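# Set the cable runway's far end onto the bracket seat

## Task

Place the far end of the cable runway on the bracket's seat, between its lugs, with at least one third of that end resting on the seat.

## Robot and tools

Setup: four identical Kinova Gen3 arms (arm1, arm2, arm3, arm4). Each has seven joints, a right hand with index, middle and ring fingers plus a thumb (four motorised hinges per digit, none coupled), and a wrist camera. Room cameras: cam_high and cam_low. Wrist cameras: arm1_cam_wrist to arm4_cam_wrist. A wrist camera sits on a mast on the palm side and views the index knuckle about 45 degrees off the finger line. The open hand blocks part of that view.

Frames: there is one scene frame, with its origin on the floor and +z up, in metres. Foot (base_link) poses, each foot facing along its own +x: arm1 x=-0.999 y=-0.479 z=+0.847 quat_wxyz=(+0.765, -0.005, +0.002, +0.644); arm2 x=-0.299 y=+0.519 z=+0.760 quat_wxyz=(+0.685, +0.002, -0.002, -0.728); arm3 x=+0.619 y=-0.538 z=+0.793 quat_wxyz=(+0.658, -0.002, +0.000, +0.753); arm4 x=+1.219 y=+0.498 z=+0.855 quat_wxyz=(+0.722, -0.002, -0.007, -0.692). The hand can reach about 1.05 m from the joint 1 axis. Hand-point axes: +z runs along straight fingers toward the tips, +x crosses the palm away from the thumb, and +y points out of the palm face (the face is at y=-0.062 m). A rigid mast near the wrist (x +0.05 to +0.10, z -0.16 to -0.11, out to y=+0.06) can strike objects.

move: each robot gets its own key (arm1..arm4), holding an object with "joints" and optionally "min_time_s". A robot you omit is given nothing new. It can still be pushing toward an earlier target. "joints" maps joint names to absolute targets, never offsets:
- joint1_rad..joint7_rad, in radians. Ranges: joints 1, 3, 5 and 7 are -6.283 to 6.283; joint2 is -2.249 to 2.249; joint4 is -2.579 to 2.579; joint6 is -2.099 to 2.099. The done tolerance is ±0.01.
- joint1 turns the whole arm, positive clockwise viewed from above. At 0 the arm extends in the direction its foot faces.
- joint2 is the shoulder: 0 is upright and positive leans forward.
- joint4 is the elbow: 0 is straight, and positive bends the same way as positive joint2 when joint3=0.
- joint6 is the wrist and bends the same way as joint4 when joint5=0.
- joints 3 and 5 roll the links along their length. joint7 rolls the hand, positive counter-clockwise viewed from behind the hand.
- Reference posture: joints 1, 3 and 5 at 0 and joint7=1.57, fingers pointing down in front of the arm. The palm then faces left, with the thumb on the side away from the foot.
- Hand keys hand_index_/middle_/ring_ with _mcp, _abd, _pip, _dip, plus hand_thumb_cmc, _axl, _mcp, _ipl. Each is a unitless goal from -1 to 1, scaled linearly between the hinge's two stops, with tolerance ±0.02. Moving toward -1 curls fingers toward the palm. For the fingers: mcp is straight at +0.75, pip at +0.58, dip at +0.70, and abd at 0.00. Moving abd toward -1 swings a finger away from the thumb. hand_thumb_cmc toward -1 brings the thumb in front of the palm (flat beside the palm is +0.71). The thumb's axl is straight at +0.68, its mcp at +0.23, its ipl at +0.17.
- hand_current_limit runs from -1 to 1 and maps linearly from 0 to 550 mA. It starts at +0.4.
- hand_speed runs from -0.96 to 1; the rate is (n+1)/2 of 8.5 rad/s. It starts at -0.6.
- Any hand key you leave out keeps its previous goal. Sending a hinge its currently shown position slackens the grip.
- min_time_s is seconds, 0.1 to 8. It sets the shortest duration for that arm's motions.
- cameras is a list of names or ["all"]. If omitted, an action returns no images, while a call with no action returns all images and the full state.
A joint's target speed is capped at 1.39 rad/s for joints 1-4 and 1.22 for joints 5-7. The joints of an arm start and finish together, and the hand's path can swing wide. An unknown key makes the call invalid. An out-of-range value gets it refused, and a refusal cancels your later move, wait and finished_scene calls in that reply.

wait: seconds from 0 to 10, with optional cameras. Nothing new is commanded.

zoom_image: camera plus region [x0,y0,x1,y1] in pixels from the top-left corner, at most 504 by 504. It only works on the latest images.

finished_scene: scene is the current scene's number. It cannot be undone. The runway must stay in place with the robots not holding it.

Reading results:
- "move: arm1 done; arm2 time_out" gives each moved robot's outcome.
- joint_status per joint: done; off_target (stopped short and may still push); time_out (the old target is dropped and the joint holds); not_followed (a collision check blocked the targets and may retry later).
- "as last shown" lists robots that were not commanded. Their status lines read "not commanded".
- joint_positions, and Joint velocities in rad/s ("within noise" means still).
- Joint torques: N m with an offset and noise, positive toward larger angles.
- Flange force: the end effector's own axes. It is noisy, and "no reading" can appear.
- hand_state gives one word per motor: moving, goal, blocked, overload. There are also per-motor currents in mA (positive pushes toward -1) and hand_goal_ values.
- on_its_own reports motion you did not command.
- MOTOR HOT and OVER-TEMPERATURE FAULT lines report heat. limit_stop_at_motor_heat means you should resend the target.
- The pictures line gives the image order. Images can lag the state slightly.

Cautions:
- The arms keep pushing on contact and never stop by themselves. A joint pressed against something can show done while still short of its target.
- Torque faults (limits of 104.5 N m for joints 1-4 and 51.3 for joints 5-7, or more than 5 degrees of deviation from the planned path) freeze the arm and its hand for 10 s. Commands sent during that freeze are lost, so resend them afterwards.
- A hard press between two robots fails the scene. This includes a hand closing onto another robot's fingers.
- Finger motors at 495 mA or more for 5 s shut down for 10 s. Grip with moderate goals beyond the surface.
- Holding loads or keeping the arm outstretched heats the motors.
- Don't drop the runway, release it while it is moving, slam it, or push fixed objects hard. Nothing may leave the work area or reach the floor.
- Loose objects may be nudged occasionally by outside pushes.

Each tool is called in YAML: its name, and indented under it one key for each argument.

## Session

move:

zoom_image:
  camera: "cam_high"
  region: [290, 150, 420, 280]

zoom_image:
  camera: "cam_high"
  region: [150, 220, 402, 504]

zoom_image:
  camera: "cam_low"
  region: [240, 170, 500, 340]

zoom_image:
  camera: "arm4_cam_wrist"
  region: [280, 0, 532, 252]

Scene clock: 0.00 s.
Joint torques (N m): no reading
Motor temperatures (°C): arm1=[31 27 25 27 36 33 34] | arm2=[27 26 27 30 30 37 39] | arm3=[27 25 27 28 35 35 33] | arm4=[27 30 26 28 30 33 40]
Flange force (N): no reading
Joint velocities: within noise
arm1.joint_positions: joint1_rad=-0.306 joint2_rad=-0.383 joint3_rad=-0.116 joint4_rad=+1.466 joint5_rad=+0.000 joint6_rad=+2.005 joint7_rad=+1.881 hand_index_mcp=+0.753 hand_index_abd=+0.000 hand_index_pip=+0.577 hand_index_dip=+0.696 hand_middle_mcp=+0.753 hand_middle_abd=+0.000 hand_middle_pip=+0.577 hand_middle_dip=+0.696 hand_ring_mcp=+0.753 hand_ring_abd=+0.000 hand_ring_pip=+0.577 hand_ring_dip=+0.696 hand_thumb_cmc=+0.714 hand_thumb_axl=+0.677 hand_thumb_mcp=+0.226 hand_thumb_ipl=+0.168 hand_current_limit=+0.400 hand_speed=-0.600
arm1.joint_status: not commanded
arm1.hand_state: goal,goal,goal,goal,goal,goal,goal,goal,goal,goal,goal,goal,goal,goal,goal,goal
arm1.index_mcp_current_ma: 0
arm1.index_abd_current_ma: 0
arm1.index_pip_current_ma: 0
arm1.index_dip_current_ma: 0
arm1.middle_mcp_current_ma: 0
arm1.middle_abd_current_ma: 0
arm1.middle_pip_current_ma: 0
arm1.middle_dip_current_ma: 0
arm1.ring_mcp_current_ma: 0
arm1.ring_abd_current_ma: 0
arm1.ring_pip_current_ma: 0
arm1.ring_dip_current_ma: 0
arm1.thumb_cmc_current_ma: 0
arm1.thumb_axl_current_ma: 0
arm1.thumb_mcp_current_ma: 0
arm1.thumb_ipl_current_ma: 0
arm1.hand_goal_index_mcp: 0.754
arm1.hand_goal_index_abd: 0.000
arm1.hand_goal_index_pip: 0.576
arm1.hand_goal_index_dip: 0.696
arm1.hand_goal_middle_mcp: 0.754
arm1.hand_goal_middle_abd: 0.000
arm1.hand_goal_middle_pip: 0.576
arm1.hand_goal_middle_dip: 0.696
arm1.hand_goal_ring_mcp: 0.754
arm1.hand_goal_ring_abd: 0.000
arm1.hand_goal_ring_pip: 0.576
arm1.hand_goal_ring_dip: 0.696
arm1.hand_goal_thumb_cmc: 0.714
arm1.hand_goal_thumb_axl: 0.678
arm1.hand_goal_thumb_mcp: 0.226
arm1.hand_goal_thumb_ipl: 0.168
arm1.hand: x=-1.1040 y=-0.3638 z=+1.3624 quat_wxyz=(+0.030, -0.874, +0.486, -0.002) (m; scene frame)
arm2.joint_positions: joint1_rad=+0.110 joint2_rad=-0.357 joint3_rad=-0.050 joint4_rad=+1.511 joint5_rad=-0.068 joint6_rad=+2.064 joint7_rad=+1.703 hand_index_mcp=+0.753 hand_index_abd=+0.000 hand_index_pip=+0.577 hand_index_dip=+0.696 hand_middle_mcp=+0.753 hand_middle_abd=+0.000 hand_middle_pip=+0.577 hand_middle_dip=+0.696 hand_ring_mcp=+0.753 hand_ring_abd=+0.000 hand_ring_pip=+0.577 hand_ring_dip=+0.696 hand_thumb_cmc=+0.714 hand_thumb_axl=+0.677 hand_thumb_mcp=+0.226 hand_thumb_ipl=+0.168 hand_current_limit=+0.400 hand_speed=-0.600
arm2.joint_status: not commanded
arm2.hand_state: goal,goal,goal,goal,goal,goal,goal,goal,goal,goal,goal,goal,goal,goal,goal,goal
arm2.index_mcp_current_ma: 0
arm2.index_abd_current_ma: 0
arm2.index_pip_current_ma: 0
arm2.index_dip_current_ma: 0
arm2.middle_mcp_current_ma: 0
arm2.middle_abd_current_ma: 0
arm2.middle_pip_current_ma: 0
arm2.middle_dip_current_ma: 0
arm2.ring_mcp_current_ma: 0
arm2.ring_abd_current_ma: 0
arm2.ring_pip_current_ma: 0
arm2.ring_dip_current_ma: 0
arm2.thumb_cmc_current_ma: 0
arm2.thumb_axl_current_ma: 0
arm2.thumb_mcp_current_ma: 0
arm2.thumb_ipl_current_ma: 0
arm2.hand_goal_index_mcp: 0.754
arm2.hand_goal_index_abd: 0.000
arm2.hand_goal_index_pip: 0.576
arm2.hand_goal_index_dip: 0.696
arm2.hand_goal_middle_mcp: 0.754
arm2.hand_goal_middle_abd: 0.000
arm2.hand_goal_middle_pip: 0.576
arm2.hand_goal_middle_dip: 0.696
arm2.hand_goal_ring_mcp: 0.754
arm2.hand_goal_ring_abd: 0.000
arm2.hand_goal_ring_pip: 0.576
arm2.hand_goal_ring_dip: 0.696
arm2.hand_goal_thumb_cmc: 0.714
arm2.hand_goal_thumb_axl: 0.678
arm2.hand_goal_thumb_mcp: 0.226
arm2.hand_goal_thumb_ipl: 0.168
arm2.hand: x=-0.2335 y=+0.3840 z=+1.2696 quat_wxyz=(-0.004, +0.693, +0.719, +0.046) (m; scene frame)
arm3.joint_positions: joint1_rad=+0.012 joint2_rad=-0.472 joint3_rad=-0.038 joint4_rad=+1.502 joint5_rad=-0.068 joint6_rad=+1.927 joint7_rad=+1.726 hand_index_mcp=+0.753 hand_index_abd=+0.000 hand_index_pip=+0.577 hand_index_dip=+0.696 hand_middle_mcp=+0.753 hand_middle_abd=+0.000 hand_middle_pip=+0.577 hand_middle_dip=+0.696 hand_ring_mcp=+0.753 hand_ring_abd=+0.000 hand_ring_pip=+0.577 hand_ring_dip=+0.696 hand_thumb_cmc=+0.714 hand_thumb_axl=+0.677 hand_thumb_mcp=+0.226 hand_thumb_ipl=+0.168 hand_current_limit=+0.400 hand_speed=-0.600
arm3.joint_status: not commanded
arm3.hand_state: goal,goal,goal,goal,goal,goal,goal,goal,goal,goal,goal,goal,goal,goal,goal,goal
arm3.index_mcp_current_ma: 0
arm3.index_abd_current_ma: 0
arm3.index_pip_current_ma: 0
arm3.index_dip_current_ma: 0
arm3.middle_mcp_current_ma: 0
arm3.middle_abd_current_ma: 0
arm3.middle_pip_current_ma: 0
arm3.middle_dip_current_ma: 0
arm3.ring_mcp_current_ma: 0
arm3.ring_abd_current_ma: 0
arm3.ring_pip_current_ma: 0
arm3.ring_dip_current_ma: 0
arm3.thumb_cmc_current_ma: 0
arm3.thumb_axl_current_ma: 0
arm3.thumb_mcp_current_ma: 0
arm3.thumb_ipl_current_ma: 0
arm3.hand_goal_index_mcp: 0.754
arm3.hand_goal_index_abd: 0.000
arm3.hand_goal_index_pip: 0.576
arm3.hand_goal_index_dip: 0.696
arm3.hand_goal_middle_mcp: 0.754
arm3.hand_goal_middle_abd: 0.000
arm3.hand_goal_middle_pip: 0.576
arm3.hand_goal_middle_dip: 0.696
arm3.hand_goal_ring_mcp: 0.754
arm3.hand_goal_ring_abd: 0.000
arm3.hand_goal_ring_pip: 0.576
arm3.hand_goal_ring_dip: 0.696
arm3.hand_goal_thumb_cmc: 0.714
arm3.hand_goal_thumb_axl: 0.678
arm3.hand_goal_thumb_mcp: 0.226
arm3.hand_goal_thumb_ipl: 0.168
arm3.hand: x=+0.5114 y=-0.4130 z=+1.3232 quat_wxyz=(+0.049, -0.814, +0.574, +0.078) (m; scene frame)
arm4.joint_positions: joint1_rad=+0.306 joint2_rad=-0.458 joint3_rad=-0.120 joint4_rad=+1.471 joint5_rad=+0.012 joint6_rad=+1.969 joint7_rad=+1.772 hand_index_mcp=+0.753 hand_index_abd=+0.000 hand_index_pip=+0.577 hand_index_dip=+0.696 hand_middle_mcp=+0.753 hand_middle_abd=+0.000 hand_middle_pip=+0.577 hand_middle_dip=+0.696 hand_ring_mcp=+0.753 hand_ring_abd=+0.000 hand_ring_pip=+0.577 hand_ring_dip=+0.696 hand_thumb_cmc=+0.714 hand_thumb_axl=+0.677 hand_thumb_mcp=+0.226 hand_thumb_ipl=+0.168 hand_current_limit=+0.400 hand_speed=-0.600
arm4.joint_status: not commanded
arm4.hand_state: goal,goal,goal,goal,goal,goal,goal,goal,goal,goal,goal,goal,goal,goal,goal,goal
arm4.index_mcp_current_ma: 0
arm4.index_abd_current_ma: 0
arm4.index_pip_current_ma: 0
arm4.index_dip_current_ma: 0
arm4.middle_mcp_current_ma: 0
arm4.middle_abd_current_ma: 0
arm4.middle_pip_current_ma: 0
arm4.middle_dip_current_ma: 0
arm4.ring_mcp_current_ma: 0
arm4.ring_abd_current_ma: 0
arm4.ring_pip_current_ma: 0
arm4.ring_dip_current_ma: 0
arm4.thumb_cmc_current_ma: 0
arm4.thumb_axl_current_ma: 0
arm4.thumb_mcp_current_ma: 0
arm4.thumb_ipl_current_ma: 0
arm4.hand_goal_index_mcp: 0.754
arm4.hand_goal_index_abd: 0.000
arm4.hand_goal_index_pip: 0.576
arm4.hand_goal_index_dip: 0.696
arm4.hand_goal_middle_mcp: 0.754
arm4.hand_goal_middle_abd: 0.000
arm4.hand_goal_middle_pip: 0.576
arm4.hand_goal_middle_dip: 0.696
arm4.hand_goal_ring_mcp: 0.754
arm4.hand_goal_ring_abd: 0.000
arm4.hand_goal_ring_pip: 0.576
arm4.hand_goal_ring_dip: 0.696
arm4.hand_goal_thumb_cmc: 0.714
arm4.hand_goal_thumb_axl: 0.678
arm4.hand_goal_thumb_mcp: 0.226
arm4.hand_goal_thumb_ipl: 0.168
arm4.hand: x=+1.2668 y=+0.3615 z=+1.3835 quat_wxyz=(+0.025, +0.688, +0.720, -0.085) (m; scene frame)
pictures: arm1_cam_wrist, arm2_cam_wrist, arm3_cam_wrist, arm4_cam_wrist, cam_high, cam_low
Images, in order (width x height): arm1_cam_wrist 672x504, arm2_cam_wrist 672x504, arm3_cam_wrist 672x504, arm4_cam_wrist 672x504, cam_high 672x504, cam_low 672x504.

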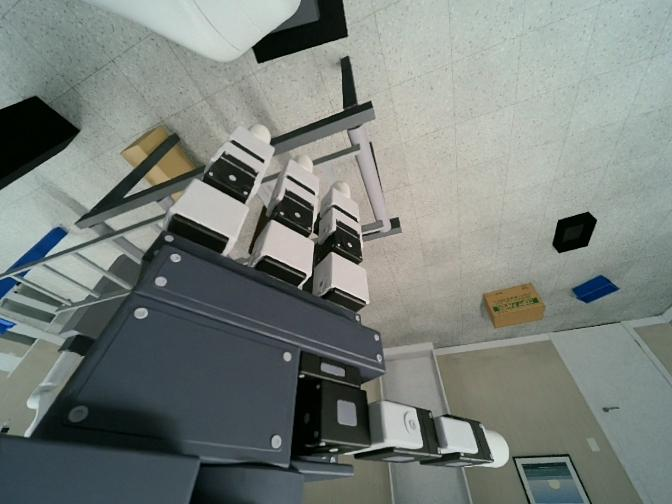

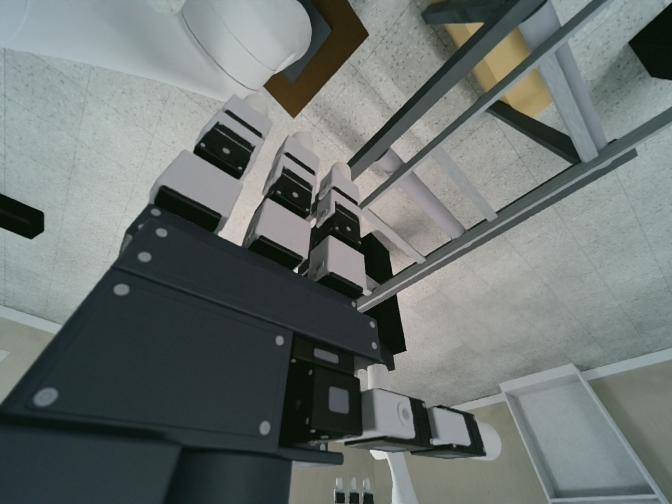

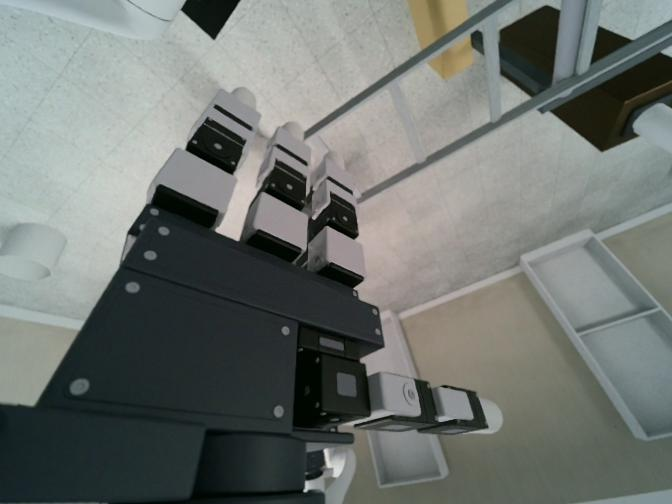

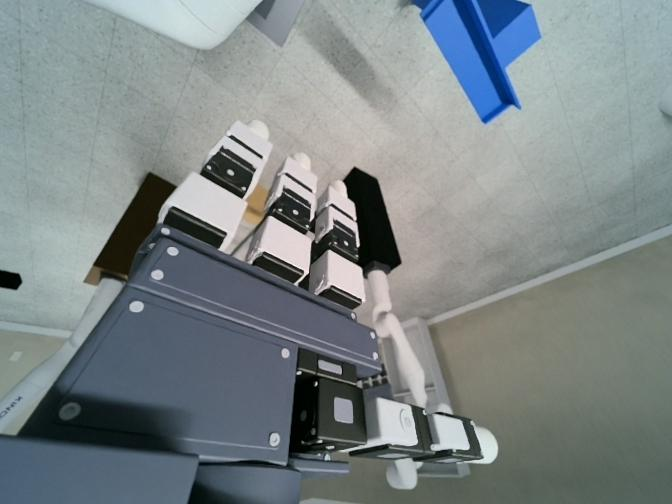

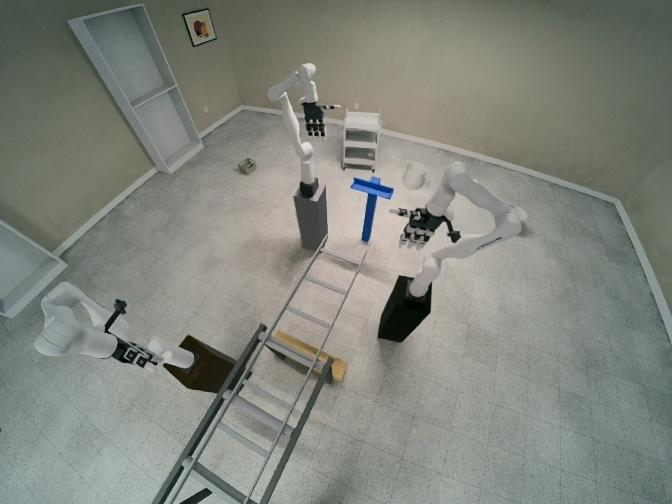

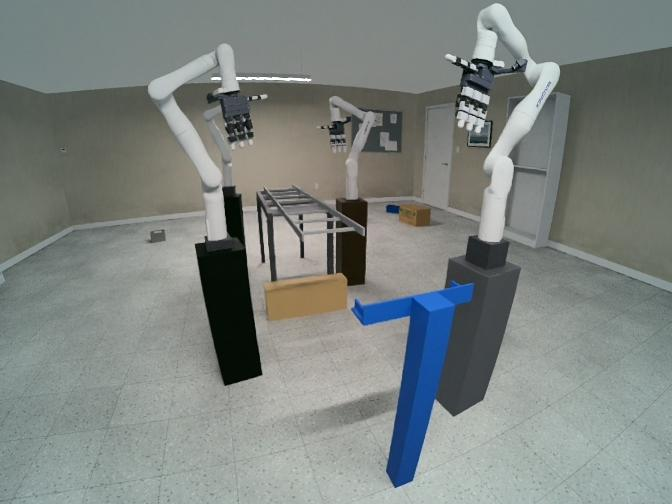

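Scaled by 3.877 from the camera's 672x504 image, which has a finer 960x720 frame.

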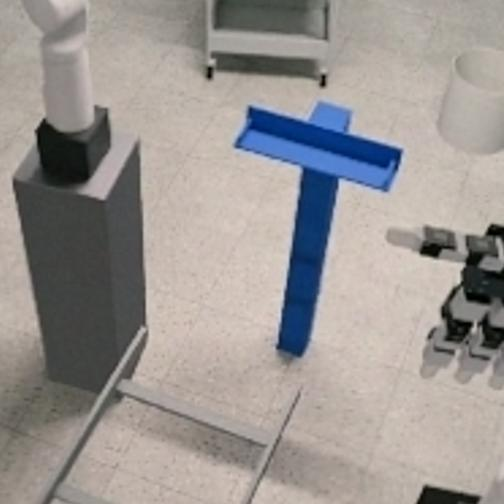

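Scaled by 1.775 from the camera's 672x504 image, which has a finer 960x720 frame.

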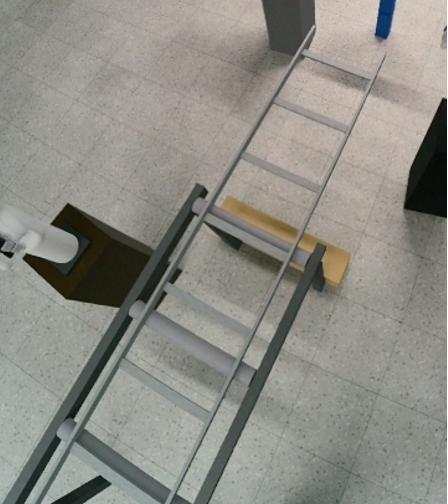

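Scaled by 1.938 from the camera's 672x504 image, which has a finer 960x720 frame.

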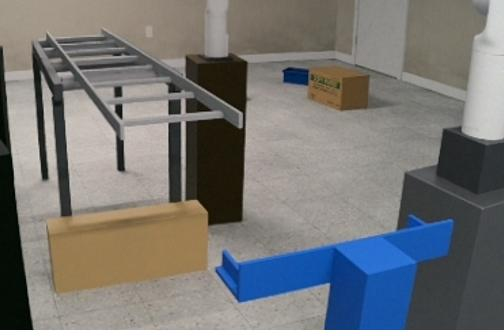

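Scaled by 2.000 from the camera's 672x504 image, which has a finer 960x720 frame.

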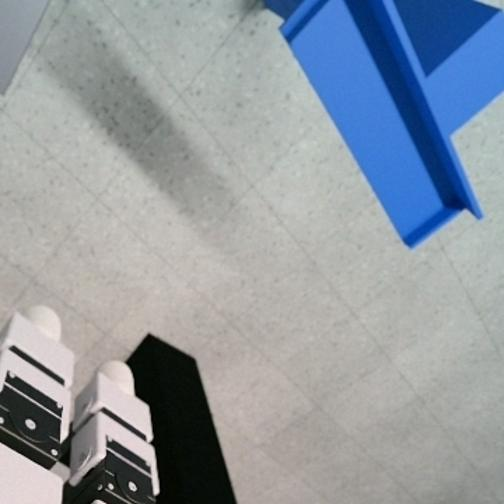

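move:
  arm3: {"joints": {"joint1_rad": -0.3367, "joint2_rad": 0.7999, "joint3_rad": 0, "joint4_rad": 1.0549, "joint5_rad": 0, "joint6_rad": 1.2868, "joint7_rad": 4.2413}, "min_time_s": 4}
  arm4: {"joints": {"joint1_rad": 0.8543, "joint2_rad": 1.0400, "joint3_rad": 0, "joint4_rad": 0.7028, "joint5_rad": 0, "joint6_rad": 1.3987, "joint7_rad": 2.330}, "min_time_s": 4}
  cameras: ["arm3_cam_wrist", "arm4_cam_wrist", "cam_high", "cam_low"]

zoom_image:
  camera: "arm3_cam_wrist"
  region: [130, 0, 520, 280]

zoom_image:
  camera: "arm4_cam_wrist"
  region: [130, 0, 520, 280]

Scene clock: 6.70 s.
Joint torques (N m): arm1=[0.27 -0.4 2.1 -7.7 0.34 0.12 -0.08] | arm2=[0.09 -1.54 -1.39 -9.34 0.26 0.51 -0.44] | arm3=[0.36 -23.8 -1.05 -8.75 0.51 0.02 0.32] | arm4=[0.15 -24.85 -1.28 -8.38 0.29 0.06 -0.4]
Motor temperatures (°C): arm1=[31 27 25 27 36 33 34] | arm2=[27 26 27 30 30 37 39] | arm3=[27 25 27 28 35 35 33] | arm4=[27 30 26 28 30 33 40]
Flange force (N): arm1=[-2.4 5.9 1.4] | arm2=[0.5 -5.8 7.5] | arm3=[0.6 -1.5 2.8] | arm4=[0.8 1.0 0.1]
move: arm3 done; arm4 done
Joint velocities: within noise
arm1, arm2: as last shown
arm1.joint_positions: joint1_rad=-0.306 joint2_rad=-0.383 joint3_rad=-0.116 joint4_rad=+1.466 joint5_rad=+0.000 joint6_rad=+2.005 joint7_rad=+1.881 hand_index_mcp=+0.753 hand_index_abd=+0.000 hand_index_pip=+0.577 hand_index_dip=+0.696 hand_middle_mcp=+0.753 hand_middle_abd=+0.000 hand_middle_pip=+0.577 hand_middle_dip=+0.696 hand_ring_mcp=+0.753 hand_ring_abd=+0.000 hand_ring_pip=+0.577 hand_ring_dip=+0.696 hand_thumb_cmc=+0.714 hand_thumb_axl=+0.677 hand_thumb_mcp=+0.224 hand_thumb_ipl=+0.168 hand_current_limit=+0.400 hand_speed=-0.600
arm1.index_mcp_current_ma: -2
arm1.index_pip_current_ma: 2
arm1.middle_mcp_current_ma: -2
arm1.middle_pip_current_ma: 2
arm1.ring_mcp_current_ma: -2
arm1.ring_pip_current_ma: 2
arm1.thumb_cmc_current_ma: 1
arm1.thumb_axl_current_ma: -2
arm1.thumb_mcp_current_ma: -9
arm1.thumb_ipl_current_ma: -1
arm2.joint_positions: joint1_rad=+0.110 joint2_rad=-0.357 joint3_rad=-0.050 joint4_rad=+1.511 joint5_rad=-0.068 joint6_rad=+2.064 joint7_rad=+1.703 hand_index_mcp=+0.753 hand_index_abd=+0.000 hand_index_pip=+0.577 hand_index_dip=+0.696 hand_middle_mcp=+0.753 hand_middle_abd=+0.000 hand_middle_pip=+0.577 hand_middle_dip=+0.696 hand_ring_mcp=+0.753 hand_ring_abd=+0.000 hand_ring_pip=+0.577 hand_ring_dip=+0.696 hand_thumb_cmc=+0.714 hand_thumb_axl=+0.677 hand_thumb_mcp=+0.224 hand_thumb_ipl=+0.168 hand_current_limit=+0.400 hand_speed=-0.600
arm2.thumb_mcp_current_ma: -1
arm3.joint_positions: joint1_rad=-0.337 joint2_rad=+0.800 joint3_rad=+0.000 joint4_rad=+1.055 joint5_rad=+0.000 joint6_rad=+1.287 joint7_rad=+4.241 hand_index_mcp=+0.753 hand_index_abd=+0.000 hand_index_pip=+0.577 hand_index_dip=+0.696 hand_middle_mcp=+0.753 hand_middle_abd=+0.000 hand_middle_pip=+0.577 hand_middle_dip=+0.696 hand_ring_mcp=+0.753 hand_ring_abd=+0.000 hand_ring_pip=+0.577 hand_ring_dip=+0.696 hand_thumb_cmc=+0.714 hand_thumb_axl=+0.677 hand_thumb_mcp=+0.224 hand_thumb_ipl=+0.168 hand_current_limit=+0.400 hand_speed=-0.600
arm3.joint_status: all done
arm3.hand_state: goal,goal,goal,goal,goal,goal,goal,goal,goal,goal,goal,goal,goal,goal,goal,goal
arm3.index_mcp_current_ma: -3
arm3.index_abd_current_ma: 0
arm3.index_pip_current_ma: 2
arm3.index_dip_current_ma: 0
arm3.middle_mcp_current_ma: -3
arm3.middle_abd_current_ma: 0
arm3.middle_pip_current_ma: 2
arm3.middle_dip_current_ma: 0
arm3.ring_mcp_current_ma: -3
arm3.ring_abd_current_ma: 0
arm3.ring_pip_current_ma: 2
arm3.ring_dip_current_ma: 0
arm3.thumb_cmc_current_ma: 1
arm3.thumb_axl_current_ma: -3
arm3.thumb_mcp_current_ma: -11
arm3.thumb_ipl_current_ma: -1
arm3.hand_goal_index_mcp: 0.754
arm3.hand_goal_index_abd: 0.000
arm3.hand_goal_index_pip: 0.576
arm3.hand_goal_index_dip: 0.696
arm3.hand_goal_middle_mcp: 0.754
arm3.hand_goal_middle_abd: 0.000
arm3.hand_goal_middle_pip: 0.576
arm3.hand_goal_middle_dip: 0.696
arm3.hand_goal_ring_mcp: 0.754
arm3.hand_goal_ring_abd: 0.000
arm3.hand_goal_ring_pip: 0.576
arm3.hand_goal_ring_dip: 0.696
arm3.hand_goal_thumb_cmc: 0.714
arm3.hand_goal_thumb_axl: 0.678
arm3.hand_goal_thumb_mcp: 0.226
arm3.hand_goal_thumb_ipl: 0.168
arm3.hand: x=+0.4527 y=-0.0113 z=+0.9797 quat_wxyz=(-0.002, -0.708, -0.707, +0.000) (m; scene frame)
arm4.joint_positions: joint1_rad=+0.854 joint2_rad=+1.040 joint3_rad=+0.000 joint4_rad=+0.703 joint5_rad=+0.000 joint6_rad=+1.399 joint7_rad=+2.330 hand_index_mcp=+0.753 hand_index_abd=+0.000 hand_index_pip=+0.577 hand_index_dip=+0.696 hand_middle_mcp=+0.753 hand_middle_abd=+0.000 hand_middle_pip=+0.577 hand_middle_dip=+0.696 hand_ring_mcp=+0.753 hand_ring_abd=+0.000 hand_ring_pip=+0.577 hand_ring_dip=+0.696 hand_thumb_cmc=+0.714 hand_thumb_axl=+0.677 hand_thumb_mcp=+0.224 hand_thumb_ipl=+0.168 hand_current_limit=+0.400 hand_speed=-0.600
arm4.joint_status: all done
arm4.hand_state: goal,goal,goal,goal,goal,goal,goal,goal,goal,goal,goal,goal,goal,goal,goal,goal
arm4.index_mcp_current_ma: 0
arm4.index_abd_current_ma: 0
arm4.index_pip_current_ma: 0
arm4.index_dip_current_ma: 0
arm4.middle_mcp_current_ma: 0
arm4.middle_abd_current_ma: 0
arm4.middle_pip_current_ma: 0
arm4.middle_dip_current_ma: 0
arm4.ring_mcp_current_ma: 0
arm4.ring_abd_current_ma: 0
arm4.ring_pip_current_ma: 0
arm4.ring_dip_current_ma: 0
arm4.thumb_cmc_current_ma: 0
arm4.thumb_axl_current_ma: 0
arm4.thumb_mcp_current_ma: 0
arm4.thumb_ipl_current_ma: 0
arm4.hand_goal_index_mcp: 0.754
arm4.hand_goal_index_abd: 0.000
arm4.hand_goal_index_pip: 0.576
arm4.hand_goal_index_dip: 0.696
arm4.hand_goal_middle_mcp: 0.754
arm4.hand_goal_middle_abd: 0.000
arm4.hand_goal_middle_pip: 0.576
arm4.hand_goal_middle_dip: 0.696
arm4.hand_goal_ring_mcp: 0.754
arm4.hand_goal_ring_abd: 0.000
arm4.hand_goal_ring_pip: 0.576
arm4.hand_goal_ring_dip: 0.696
arm4.hand_goal_thumb_cmc: 0.714
arm4.hand_goal_thumb_axl: 0.678
arm4.hand_goal_thumb_mcp: 0.226
arm4.hand_goal_thumb_ipl: 0.168
arm4.hand: x=+0.7973 y=+0.0276 z=+1.0006 quat_wxyz=(+0.007, +0.725, +0.689, -0.002) (m; scene frame)
pictures: arm3_cam_wrist, arm4_cam_wrist, cam_high, cam_low
Images, in order (width x height): arm3_cam_wrist 672x504, arm4_cam_wrist 672x504, cam_high 672x504, cam_low 672x504.

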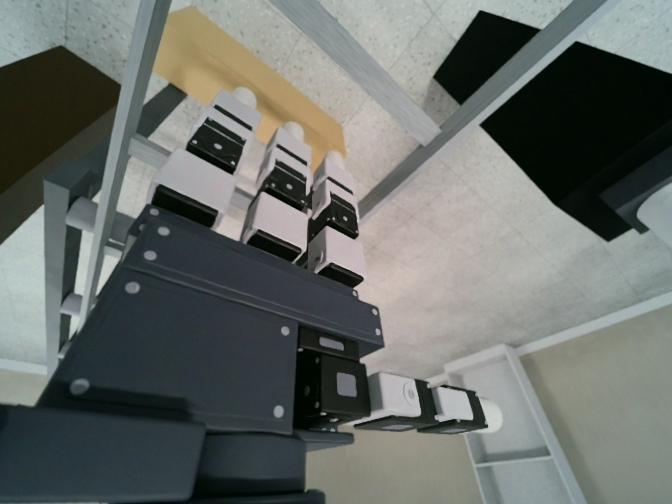

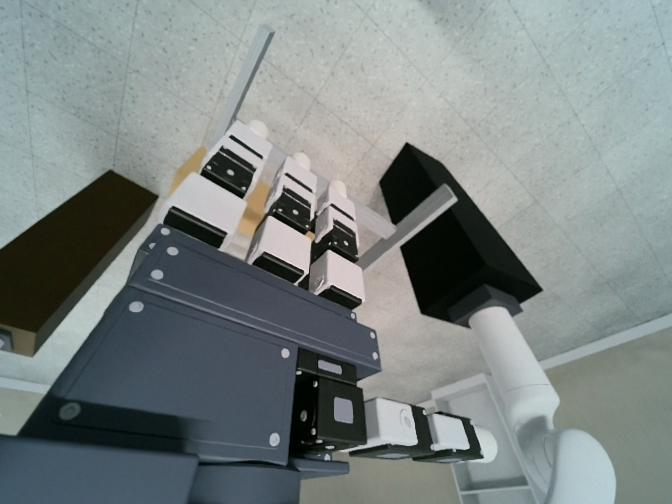

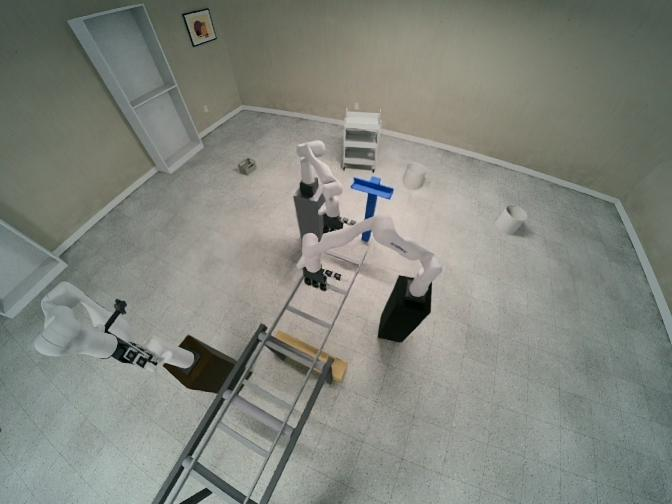

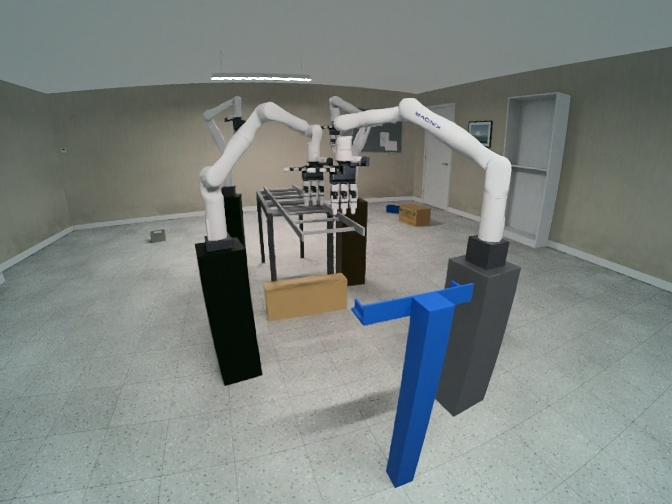

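Scaled by 1.292 from the camera's 672x504 image, which has a finer 960x720 frame.

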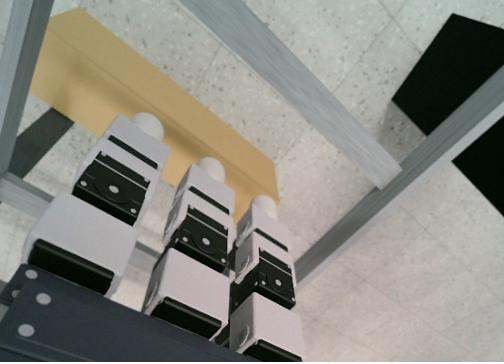

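Scaled by 1.292 from the camera's 672x504 image, which has a finer 960x720 frame.

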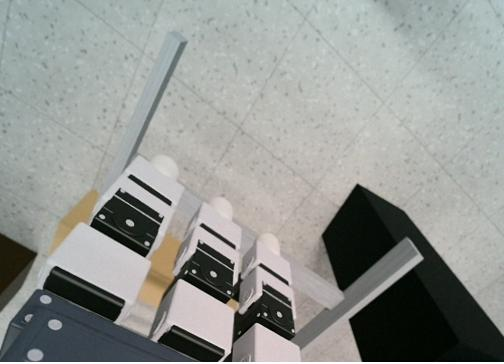

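move:
  arm3: {"joints": {"joint1_rad": -0.3585, "joint2_rad": 1.0296, "joint4_rad": 1.1961, "joint6_rad": 0.9160, "joint7_rad": 4.1675}, "min_time_s": 2.2}
  cameras: ["arm3_cam_wrist", "cam_low"]

zoom_image:
  camera: "arm3_cam_wrist"
  region: [130, 0, 520, 320]

Scene clock: 9.90 s.
Joint torques (N m): arm1=[0.3 -0.44 2.03 -7.67 0.31 0.09 -0.06] | arm2=[0.06 -1.39 -1.43 -9.27 0.26 0.48 -0.34] | arm3=[0.36 -25.19 -0.95 -7.33 0.46 0.04 0.33] | arm4=[0.12 -24.87 -1.32 -8.34 0.3 0.2 -0.39]
Motor temperatures (°C): arm1=[31 27 25 27 36 33 34] | arm2=[27 26 27 30 30 37 39] | arm3=[27 25 27 28 35 35 33] | arm4=[27 30 26 28 30 33 40]
Flange force (N): arm1=[-2.4 5.7 1.1] | arm2=[0.8 -5.5 7.3] | arm3=[-0.2 -1.4 3.3] | arm4=[0.9 1.1 0.4]
move: arm3 done
Joint velocities: within noise
arm1, arm2, arm4: as last shown
arm3.joint_positions: joint1_rad=-0.358 joint2_rad=+1.030 joint3_rad=+0.000 joint4_rad=+1.196 joint5_rad=+0.000 joint6_rad=+0.916 joint7_rad=+4.167 hand_index_mcp=+0.753 hand_index_abd=+0.000 hand_index_pip=+0.577 hand_index_dip=+0.696 hand_middle_mcp=+0.753 hand_middle_abd=+0.000 hand_middle_pip=+0.577 hand_middle_dip=+0.696 hand_ring_mcp=+0.753 hand_ring_abd=+0.000 hand_ring_pip=+0.577 hand_ring_dip=+0.696 hand_thumb_cmc=+0.714 hand_thumb_axl=+0.677 hand_thumb_mcp=+0.224 hand_thumb_ipl=+0.168 hand_current_limit=+0.400 hand_speed=-0.600
arm3.joint_status: all done
arm3.hand_state: goal,goal,goal,goal,goal,goal,goal,goal,goal,goal,goal,goal,goal,goal,goal,goal
arm3.index_mcp_current_ma: -3
arm3.index_abd_current_ma: 0
arm3.index_pip_current_ma: 2
arm3.index_dip_current_ma: 0
arm3.middle_mcp_current_ma: -3
arm3.middle_abd_current_ma: 0
arm3.middle_pip_current_ma: 2
arm3.middle_dip_current_ma: 0
arm3.ring_mcp_current_ma: -3
arm3.ring_abd_current_ma: 0
arm3.ring_pip_current_ma: 2
arm3.ring_dip_current_ma: 0
arm3.thumb_cmc_current_ma: 1
arm3.thumb_axl_current_ma: -3
arm3.thumb_mcp_current_ma: -11
arm3.thumb_ipl_current_ma: -1
arm3.hand_goal_index_mcp: 0.754
arm3.hand_goal_index_abd: 0.000
arm3.hand_goal_index_pip: 0.576
arm3.hand_goal_index_dip: 0.696
arm3.hand_goal_middle_mcp: 0.754
arm3.hand_goal_middle_abd: 0.000
arm3.hand_goal_middle_pip: 0.576
arm3.hand_goal_middle_dip: 0.696
arm3.hand_goal_ring_mcp: 0.754
arm3.hand_goal_ring_abd: 0.000
arm3.hand_goal_ring_pip: 0.576
arm3.hand_goal_ring_dip: 0.696
arm3.hand_goal_thumb_cmc: 0.714
arm3.hand_goal_thumb_axl: 0.678
arm3.hand_goal_thumb_mcp: 0.226
arm3.hand_goal_thumb_ipl: 0.168
arm3.hand: x=+0.4370 y=-0.0162 z=+0.7998 quat_wxyz=(-0.002, -0.726, -0.688, +0.000) (m; scene frame)
pictures: arm3_cam_wrist, cam_low
Images, in order (width x height): arm3_cam_wrist 672x504, cam_low 672x504.

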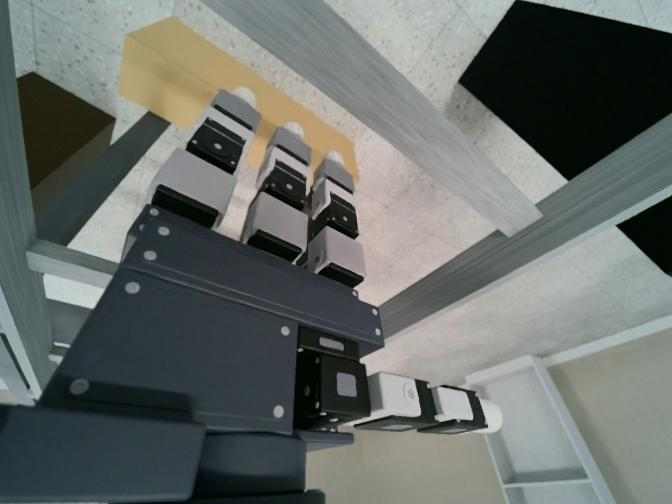

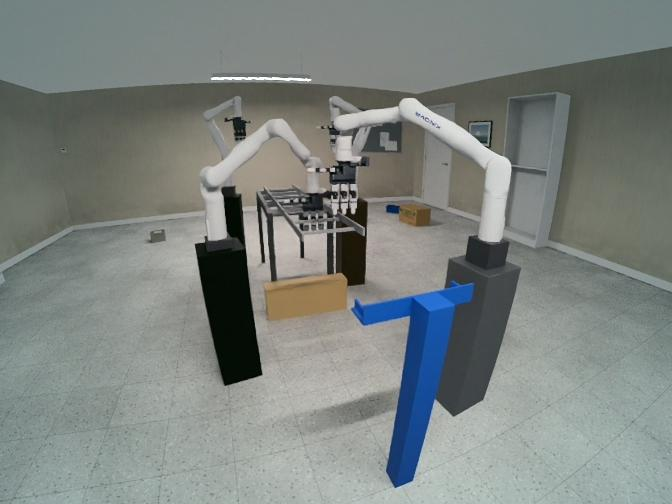

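Scaled by 1.292 from the camera's 672x504 image, which has a finer 960x720 frame.

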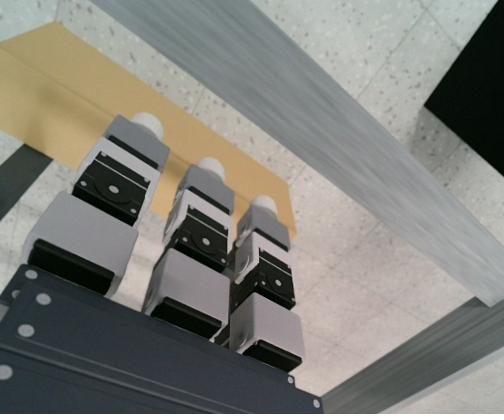

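zoom_image:
  camera: "cam_low"
  region: [250, 150, 390, 260]

Scaled by 3.600 from the camera's 672x504 image, which has a finer 960x720 frame.

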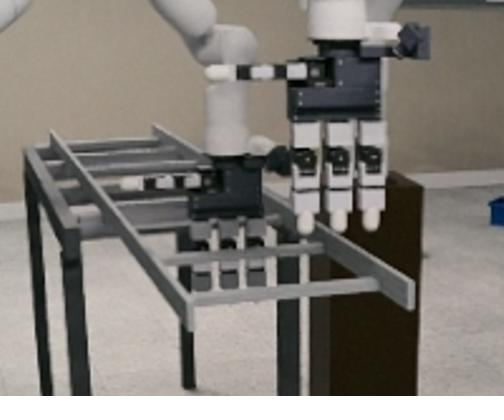

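move:
  arm3: {"joints": {"joint1_rad": -0.1848, "joint2_rad": 0.9458, "joint4_rad": 1.4045, "joint6_rad": 0.7913, "joint7_rad": 4.341}, "min_time_s": 3}
  cameras: ["arm3_cam_wrist", "arm4_cam_wrist", "cam_high", "cam_low"]

zoom_image:
  camera: "arm4_cam_wrist"
  region: [130, 0, 520, 280]

zoom_image:
  camera: "cam_high"
  region: [290, 180, 400, 290]

Scene clock: 14.43 s.
Joint torques (N m): arm1=[0.23 -0.44 2.09 -7.67 0.31 0.16 -0.12] | arm2=[0.09 -1.44 -1.44 -9.27 0.26 0.5 -0.35] | arm3=[0.35 -23.51 -1 -6.64 0.46 0.01 0.34] | arm4=[0.15 -24.92 -1.34 -8.36 0.33 0.13 -0.44]
Motor temperatures (°C): arm1=[31 27 25 27 36 33 34] | arm2=[27 26 27 30 30 37 39] | arm3=[27 26 27 28 35 35 33] | arm4=[27 30 26 28 30 33 40]
Flange force (N): arm1=[-2.5 5.7 1.4] | arm2=[0.6 -5.6 7.3] | arm3=[-0.3 -1.4 3.4] | arm4=[0.7 0.8 0.3]
move: arm3 done
Joint velocities: within noise
arm1, arm2, arm4: as last shown
arm3.joint_positions: joint1_rad=-0.185 joint2_rad=+0.946 joint3_rad=+0.000 joint4_rad=+1.405 joint5_rad=+0.000 joint6_rad=+0.791 joint7_rad=+4.341 hand_index_mcp=+0.753 hand_index_abd=+0.000 hand_index_pip=+0.577 hand_index_dip=+0.696 hand_middle_mcp=+0.753 hand_middle_abd=+0.000 hand_middle_pip=+0.577 hand_middle_dip=+0.696 hand_ring_mcp=+0.755 hand_ring_abd=+0.000 hand_ring_pip=+0.577 hand_ring_dip=+0.696 hand_thumb_cmc=+0.714 hand_thumb_axl=+0.677 hand_thumb_mcp=+0.224 hand_thumb_ipl=+0.168 hand_current_limit=+0.400 hand_speed=-0.600
arm3.joint_status: all done
arm3.hand_state: goal,goal,goal,goal,goal,goal,goal,goal,goal,goal,goal,goal,goal,goal,goal,goal
arm3.index_mcp_current_ma: -3
arm3.index_abd_current_ma: 0
arm3.index_pip_current_ma: 2
arm3.index_dip_current_ma: 0
arm3.middle_mcp_current_ma: -3
arm3.middle_abd_current_ma: 0
arm3.middle_pip_current_ma: 2
arm3.middle_dip_current_ma: 0
arm3.ring_mcp_current_ma: 5
arm3.ring_abd_current_ma: 0
arm3.ring_pip_current_ma: 2
arm3.ring_dip_current_ma: 0
arm3.thumb_cmc_current_ma: 1
arm3.thumb_axl_current_ma: -3
arm3.thumb_mcp_current_ma: -11
arm3.thumb_ipl_current_ma: -1
arm3.hand_goal_index_mcp: 0.754
arm3.hand_goal_index_abd: 0.000
arm3.hand_goal_index_pip: 0.576
arm3.hand_goal_index_dip: 0.696
arm3.hand_goal_middle_mcp: 0.754
arm3.hand_goal_middle_abd: 0.000
arm3.hand_goal_middle_pip: 0.576
arm3.hand_goal_middle_dip: 0.696
arm3.hand_goal_ring_mcp: 0.754
arm3.hand_goal_ring_abd: 0.000
arm3.hand_goal_ring_pip: 0.576
arm3.hand_goal_ring_dip: 0.696
arm3.hand_goal_thumb_cmc: 0.714
arm3.hand_goal_thumb_axl: 0.678
arm3.hand_goal_thumb_mcp: 0.226
arm3.hand_goal_thumb_ipl: 0.168
arm3.hand: x=+0.5501 y=-0.0214 z=+0.8001 quat_wxyz=(-0.002, -0.726, -0.688, +0.000) (m; scene frame)
pictures: arm3_cam_wrist, arm4_cam_wrist, cam_high, cam_low
Images, in order (width x height): arm3_cam_wrist 672x504, arm4_cam_wrist 672x504, cam_high 672x504, cam_low 672x504.

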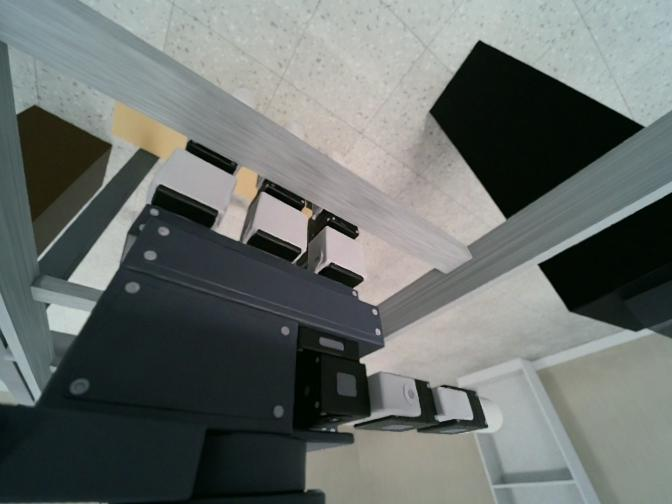

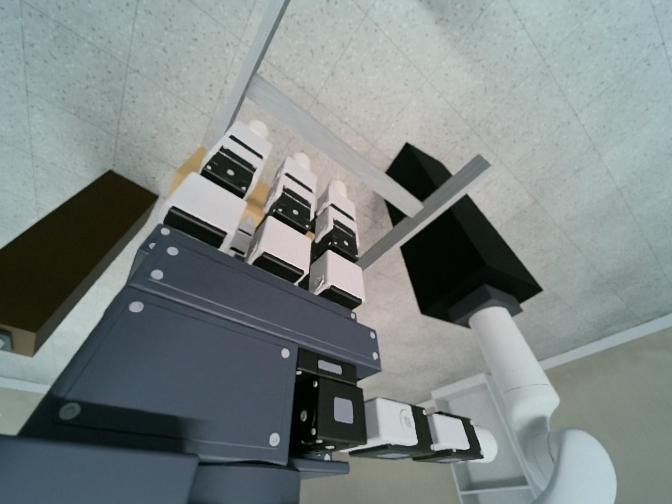

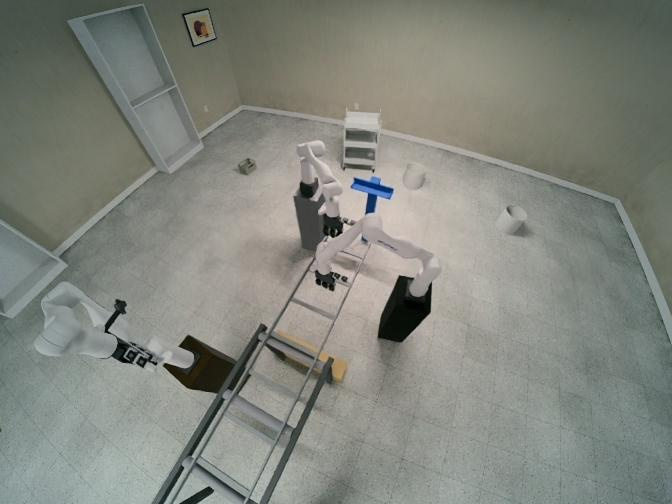

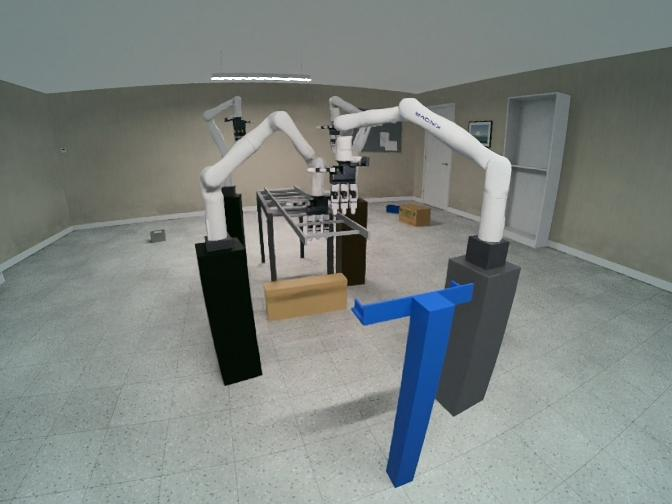

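Scaled by 1.292 from the camera's 672x504 image, which has a finer 960x720 frame.

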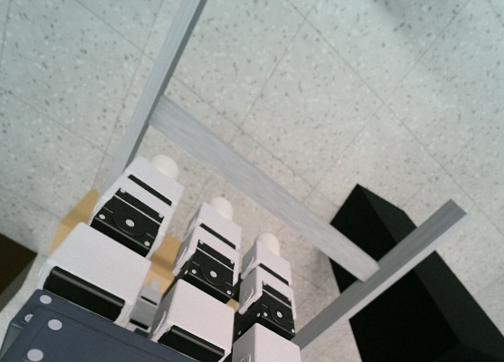

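Scaled by 4.582 from the camera's 672x504 image, which has a finer 960x720 frame.

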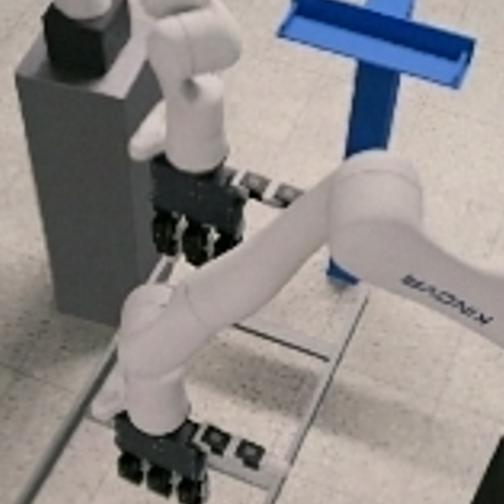

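move:
  arm3: {"joints": {"joint1_rad": -0.2183, "joint2_rad": 0.7009, "joint4_rad": 1.1811, "joint6_rad": 1.2596, "joint7_rad": 4.3073}, "min_time_s": 2}

move:
  arm3: {"joints": {"joint1_rad": 0.012, "joint2_rad": -0.472, "joint3_rad": -0.038, "joint4_rad": 1.502, "joint5_rad": -0.068, "joint6_rad": 1.927, "joint7_rad": 1.726}, "min_time_s": 3}
  arm4: {"joints": {"joint1_rad": 0.8962, "joint2_rad": 1.1889, "joint4_rad": 0.5180, "joint6_rad": 1.4347, "joint7_rad": 2.3723}, "min_time_s": 2}
  cameras: ["arm4_cam_wrist", "cam_high", "cam_low"]

zoom_image:
  camera: "arm4_cam_wrist"
  region: [130, 0, 520, 280]

zoom_image:
  camera: "cam_high"
  region: [290, 150, 420, 280]

Scene clock: 17.53 s.
Joint torques (N m): arm1=[0.3 -0.42 2.04 -7.7 0.34 0.15 -0.08] | arm2=[0.06 -1.45 -1.4 -9.24 0.3 0.5 -0.35] | arm3=[0.34 -22.33 -1.05 -8.68 0.49 0.02 0.32] | arm4=[0.18 -24.94 -1.26 -8.32 0.32 0.21 -0.42]
Motor temperatures (°C): arm1=[31 27 25 27 36 33 34] | arm2=[27 26 27 30 30 37 39] | arm3=[27 26 27 28 35 35 33] | arm4=[27 30 26 28 30 33 40]
Flange force (N): arm1=[-2.4 5.7 1.4] | arm2=[0.6 -5.4 7.2] | arm3=[0.8 -1.4 2.8] | arm4=[0.6 0.9 0.4]
move: arm3 done
Joint velocities: within noise
arm1, arm2, arm4: as last shown
arm3.joint_positions: joint1_rad=-0.218 joint2_rad=+0.701 joint3_rad=+0.000 joint4_rad=+1.181 joint5_rad=+0.000 joint6_rad=+1.260 joint7_rad=+4.307 hand_index_mcp=+0.753 hand_index_abd=+0.000 hand_index_pip=+0.577 hand_index_dip=+0.696 hand_middle_mcp=+0.753 hand_middle_abd=+0.000 hand_middle_pip=+0.577 hand_middle_dip=+0.696 hand_ring_mcp=+0.755 hand_ring_abd=+0.000 hand_ring_pip=+0.577 hand_ring_dip=+0.696 hand_thumb_cmc=+0.714 hand_thumb_axl=+0.677 hand_thumb_mcp=+0.224 hand_thumb_ipl=+0.168 hand_current_limit=+0.400 hand_speed=-0.600
arm3.joint_status: all done
arm3.hand_state: goal,goal,goal,goal,goal,goal,goal,goal,goal,goal,goal,goal,goal,goal,goal,goal
arm3.index_mcp_current_ma: -3
arm3.index_abd_current_ma: 0
arm3.index_pip_current_ma: 2
arm3.index_dip_current_ma: 0
arm3.middle_mcp_current_ma: -3
arm3.middle_abd_current_ma: 0
arm3.middle_pip_current_ma: 2
arm3.middle_dip_current_ma: 0
arm3.ring_mcp_current_ma: 4
arm3.ring_abd_current_ma: 0
arm3.ring_pip_current_ma: 2
arm3.ring_dip_current_ma: 0
arm3.thumb_cmc_current_ma: 1
arm3.thumb_axl_current_ma: -3
arm3.thumb_mcp_current_ma: -11
arm3.thumb_ipl_current_ma: -1
arm3.hand_goal_index_mcp: 0.754
arm3.hand_goal_index_abd: 0.000
arm3.hand_goal_index_pip: 0.576
arm3.hand_goal_index_dip: 0.696
arm3.hand_goal_middle_mcp: 0.754
arm3.hand_goal_middle_abd: 0.000
arm3.hand_goal_middle_pip: 0.576
arm3.hand_goal_middle_dip: 0.696
arm3.hand_goal_ring_mcp: 0.754
arm3.hand_goal_ring_abd: 0.000
arm3.hand_goal_ring_pip: 0.576
arm3.hand_goal_ring_dip: 0.696
arm3.hand_goal_thumb_cmc: 0.714
arm3.hand_goal_thumb_axl: 0.678
arm3.hand_goal_thumb_mcp: 0.226
arm3.hand_goal_thumb_ipl: 0.168
arm3.hand: x=+0.5293 y=-0.0207 z=+1.0001 quat_wxyz=(-0.002, -0.726, -0.688, +0.000) (m; scene frame)
pictures: none

Scene clock: 20.90 s.
Joint torques (N m): arm1=[0.28 -0.4 1.98 -7.7 0.3 0.17 -0.06] | arm2=[0 -1.38 -1.41 -9.34 0.25 0.42 -0.39] | arm3=[0.35 -0.01 -1.34 -8.52 0.29 -0.54 0.32] | arm4=[0.04 -26.14 -1.21 -8.41 0.23 0.2 -0.43]
Motor temperatures (°C): arm1=[31 27 25 27 36 33 34] | arm2=[27 26 27 30 30 37 39] | arm3=[27 26 27 28 35 35 33] | arm4=[27 30 26 28 30 33 40]
Flange force (N): arm1=[-2.3 5.6 1.6] | arm2=[0.9 -5.6 7.4] | arm3=[-0.4 -3.8 2.1] | arm4=no reading
move: arm3 done; arm4 done
Joint velocities: within noise
arm1, arm2: as last shown
arm3.joint_positions: joint1_rad=+0.012 joint2_rad=-0.472 joint3_rad=-0.038 joint4_rad=+1.502 joint5_rad=-0.068 joint6_rad=+1.927 joint7_rad=+1.726 hand_index_mcp=+0.753 hand_index_abd=+0.000 hand_index_pip=+0.577 hand_index_dip=+0.696 hand_middle_mcp=+0.753 hand_middle_abd=+0.000 hand_middle_pip=+0.577 hand_middle_dip=+0.696 hand_ring_mcp=+0.754 hand_ring_abd=+0.000 hand_ring_pip=+0.577 hand_ring_dip=+0.696 hand_thumb_cmc=+0.714 hand_thumb_axl=+0.677 hand_thumb_mcp=+0.224 hand_thumb_ipl=+0.168 hand_current_limit=+0.400 hand_speed=-0.600
arm3.joint_status: all done
arm3.hand_state: goal,goal,goal,goal,goal,goal,goal,goal,goal,goal,goal,goal,goal,goal,goal,goal
arm3.index_mcp_current_ma: -3
arm3.index_abd_current_ma: 0
arm3.index_pip_current_ma: 2
arm3.index_dip_current_ma: 0
arm3.middle_mcp_current_ma: -3
arm3.middle_abd_current_ma: 0
arm3.middle_pip_current_ma: 2
arm3.middle_dip_current_ma: 0
arm3.ring_mcp_current_ma: 1
arm3.ring_abd_current_ma: 0
arm3.ring_pip_current_ma: 2
arm3.ring_dip_current_ma: 0
arm3.thumb_cmc_current_ma: 1
arm3.thumb_axl_current_ma: -3
arm3.thumb_mcp_current_ma: -11
arm3.thumb_ipl_current_ma: -1
arm3.hand_goal_index_mcp: 0.754
arm3.hand_goal_index_abd: 0.000
arm3.hand_goal_index_pip: 0.576
arm3.hand_goal_index_dip: 0.696
arm3.hand_goal_middle_mcp: 0.754
arm3.hand_goal_middle_abd: 0.000
arm3.hand_goal_middle_pip: 0.576
arm3.hand_goal_middle_dip: 0.696
arm3.hand_goal_ring_mcp: 0.754
arm3.hand_goal_ring_abd: 0.000
arm3.hand_goal_ring_pip: 0.576
arm3.hand_goal_ring_dip: 0.696
arm3.hand_goal_thumb_cmc: 0.714
arm3.hand_goal_thumb_axl: 0.678
arm3.hand_goal_thumb_mcp: 0.226
arm3.hand_goal_thumb_ipl: 0.168
arm3.hand: x=+0.5112 y=-0.4128 z=+1.3234 quat_wxyz=(+0.049, -0.814, +0.574, +0.078) (m; scene frame)
arm4.joint_positions: joint1_rad=+0.896 joint2_rad=+1.189 joint3_rad=+0.000 joint4_rad=+0.518 joint5_rad=+0.000 joint6_rad=+1.435 joint7_rad=+2.372 hand_index_mcp=+0.753 hand_index_abd=+0.000 hand_index_pip=+0.577 hand_index_dip=+0.696 hand_middle_mcp=+0.753 hand_middle_abd=+0.000 hand_middle_pip=+0.577 hand_middle_dip=+0.696 hand_ring_mcp=+0.753 hand_ring_abd=+0.000 hand_ring_pip=+0.577 hand_ring_dip=+0.696 hand_thumb_cmc=+0.714 hand_thumb_axl=+0.677 hand_thumb_mcp=+0.224 hand_thumb_ipl=+0.168 hand_current_limit=+0.400 hand_speed=-0.600
arm4.joint_status: all done
arm4.hand_state: goal,goal,goal,goal,goal,goal,goal,goal,goal,goal,goal,goal,goal,goal,goal,goal
arm4.index_mcp_current_ma: 0
arm4.index_abd_current_ma: 0
arm4.index_pip_current_ma: 0
arm4.index_dip_current_ma: 0
arm4.middle_mcp_current_ma: 0
arm4.middle_abd_current_ma: 0
arm4.middle_pip_current_ma: 0
arm4.middle_dip_current_ma: 0
arm4.ring_mcp_current_ma: 0
arm4.ring_abd_current_ma: 0
arm4.ring_pip_current_ma: 0
arm4.ring_dip_current_ma: 0
arm4.thumb_cmc_current_ma: 0
arm4.thumb_axl_current_ma: 0
arm4.thumb_mcp_current_ma: 0
arm4.thumb_ipl_current_ma: 0
arm4.hand_goal_index_mcp: 0.754
arm4.hand_goal_index_abd: 0.000
arm4.hand_goal_index_pip: 0.576
arm4.hand_goal_index_dip: 0.696
arm4.hand_goal_middle_mcp: 0.754
arm4.hand_goal_middle_abd: 0.000
arm4.hand_goal_middle_pip: 0.576
arm4.hand_goal_middle_dip: 0.696
arm4.hand_goal_ring_mcp: 0.754
arm4.hand_goal_ring_abd: 0.000
arm4.hand_goal_ring_pip: 0.576
arm4.hand_goal_ring_dip: 0.696
arm4.hand_goal_thumb_cmc: 0.714
arm4.hand_goal_thumb_axl: 0.678
arm4.hand_goal_thumb_mcp: 0.226
arm4.hand_goal_thumb_ipl: 0.168
arm4.hand: x=+0.7573 y=+0.0293 z=+0.9552 quat_wxyz=(+0.007, +0.725, +0.689, -0.002) (m; scene frame)
pictures: arm4_cam_wrist, cam_high, cam_low
Images, in order (width x height): arm4_cam_wrist 672x504, cam_high 672x504, cam_low 672x504.

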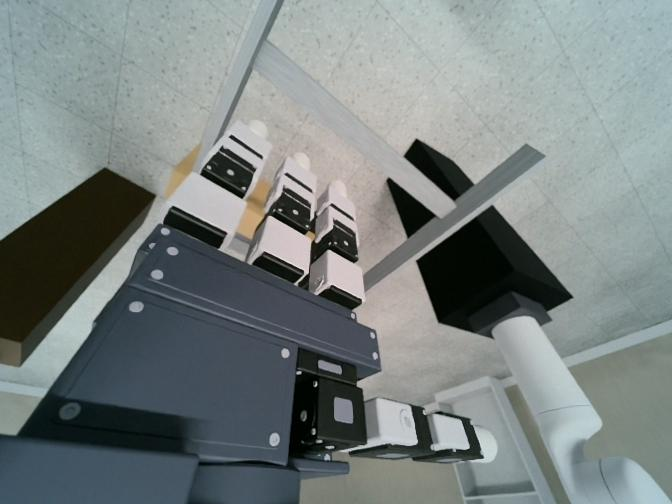

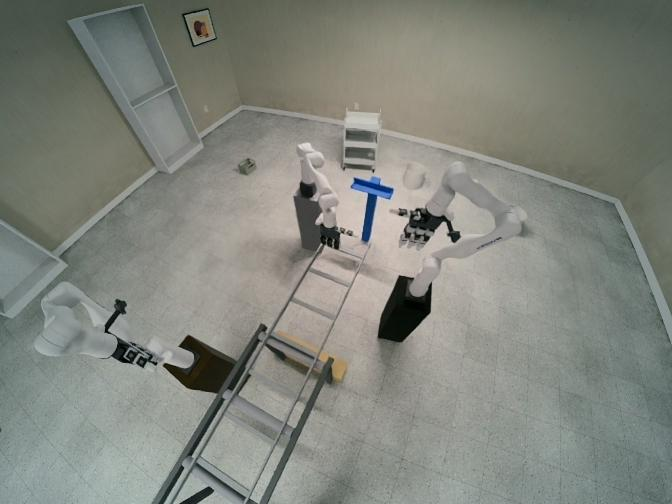

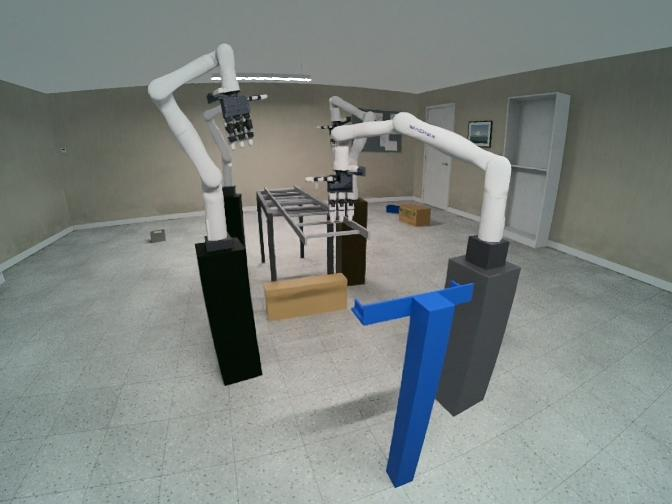

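Scaled by 1.292 from the camera's 672x504 image, which has a finer 960x720 frame.

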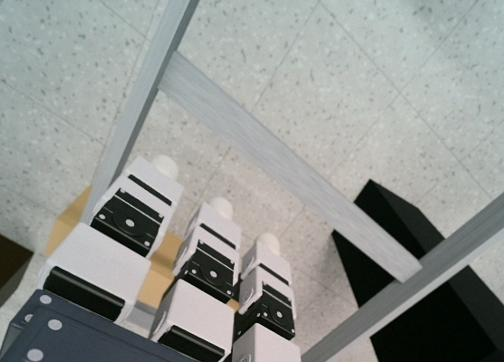

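Scaled by 3.877 from the camera's 672x504 image, which has a finer 960x720 frame.

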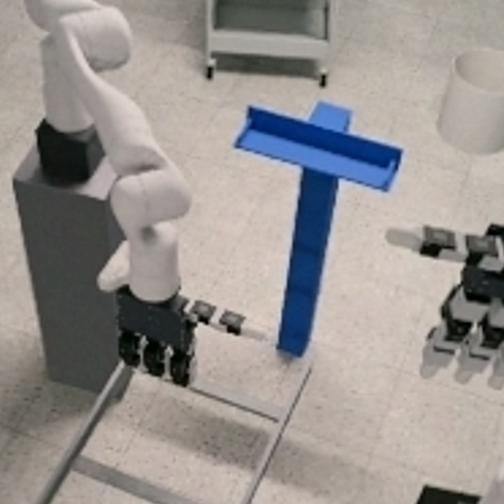

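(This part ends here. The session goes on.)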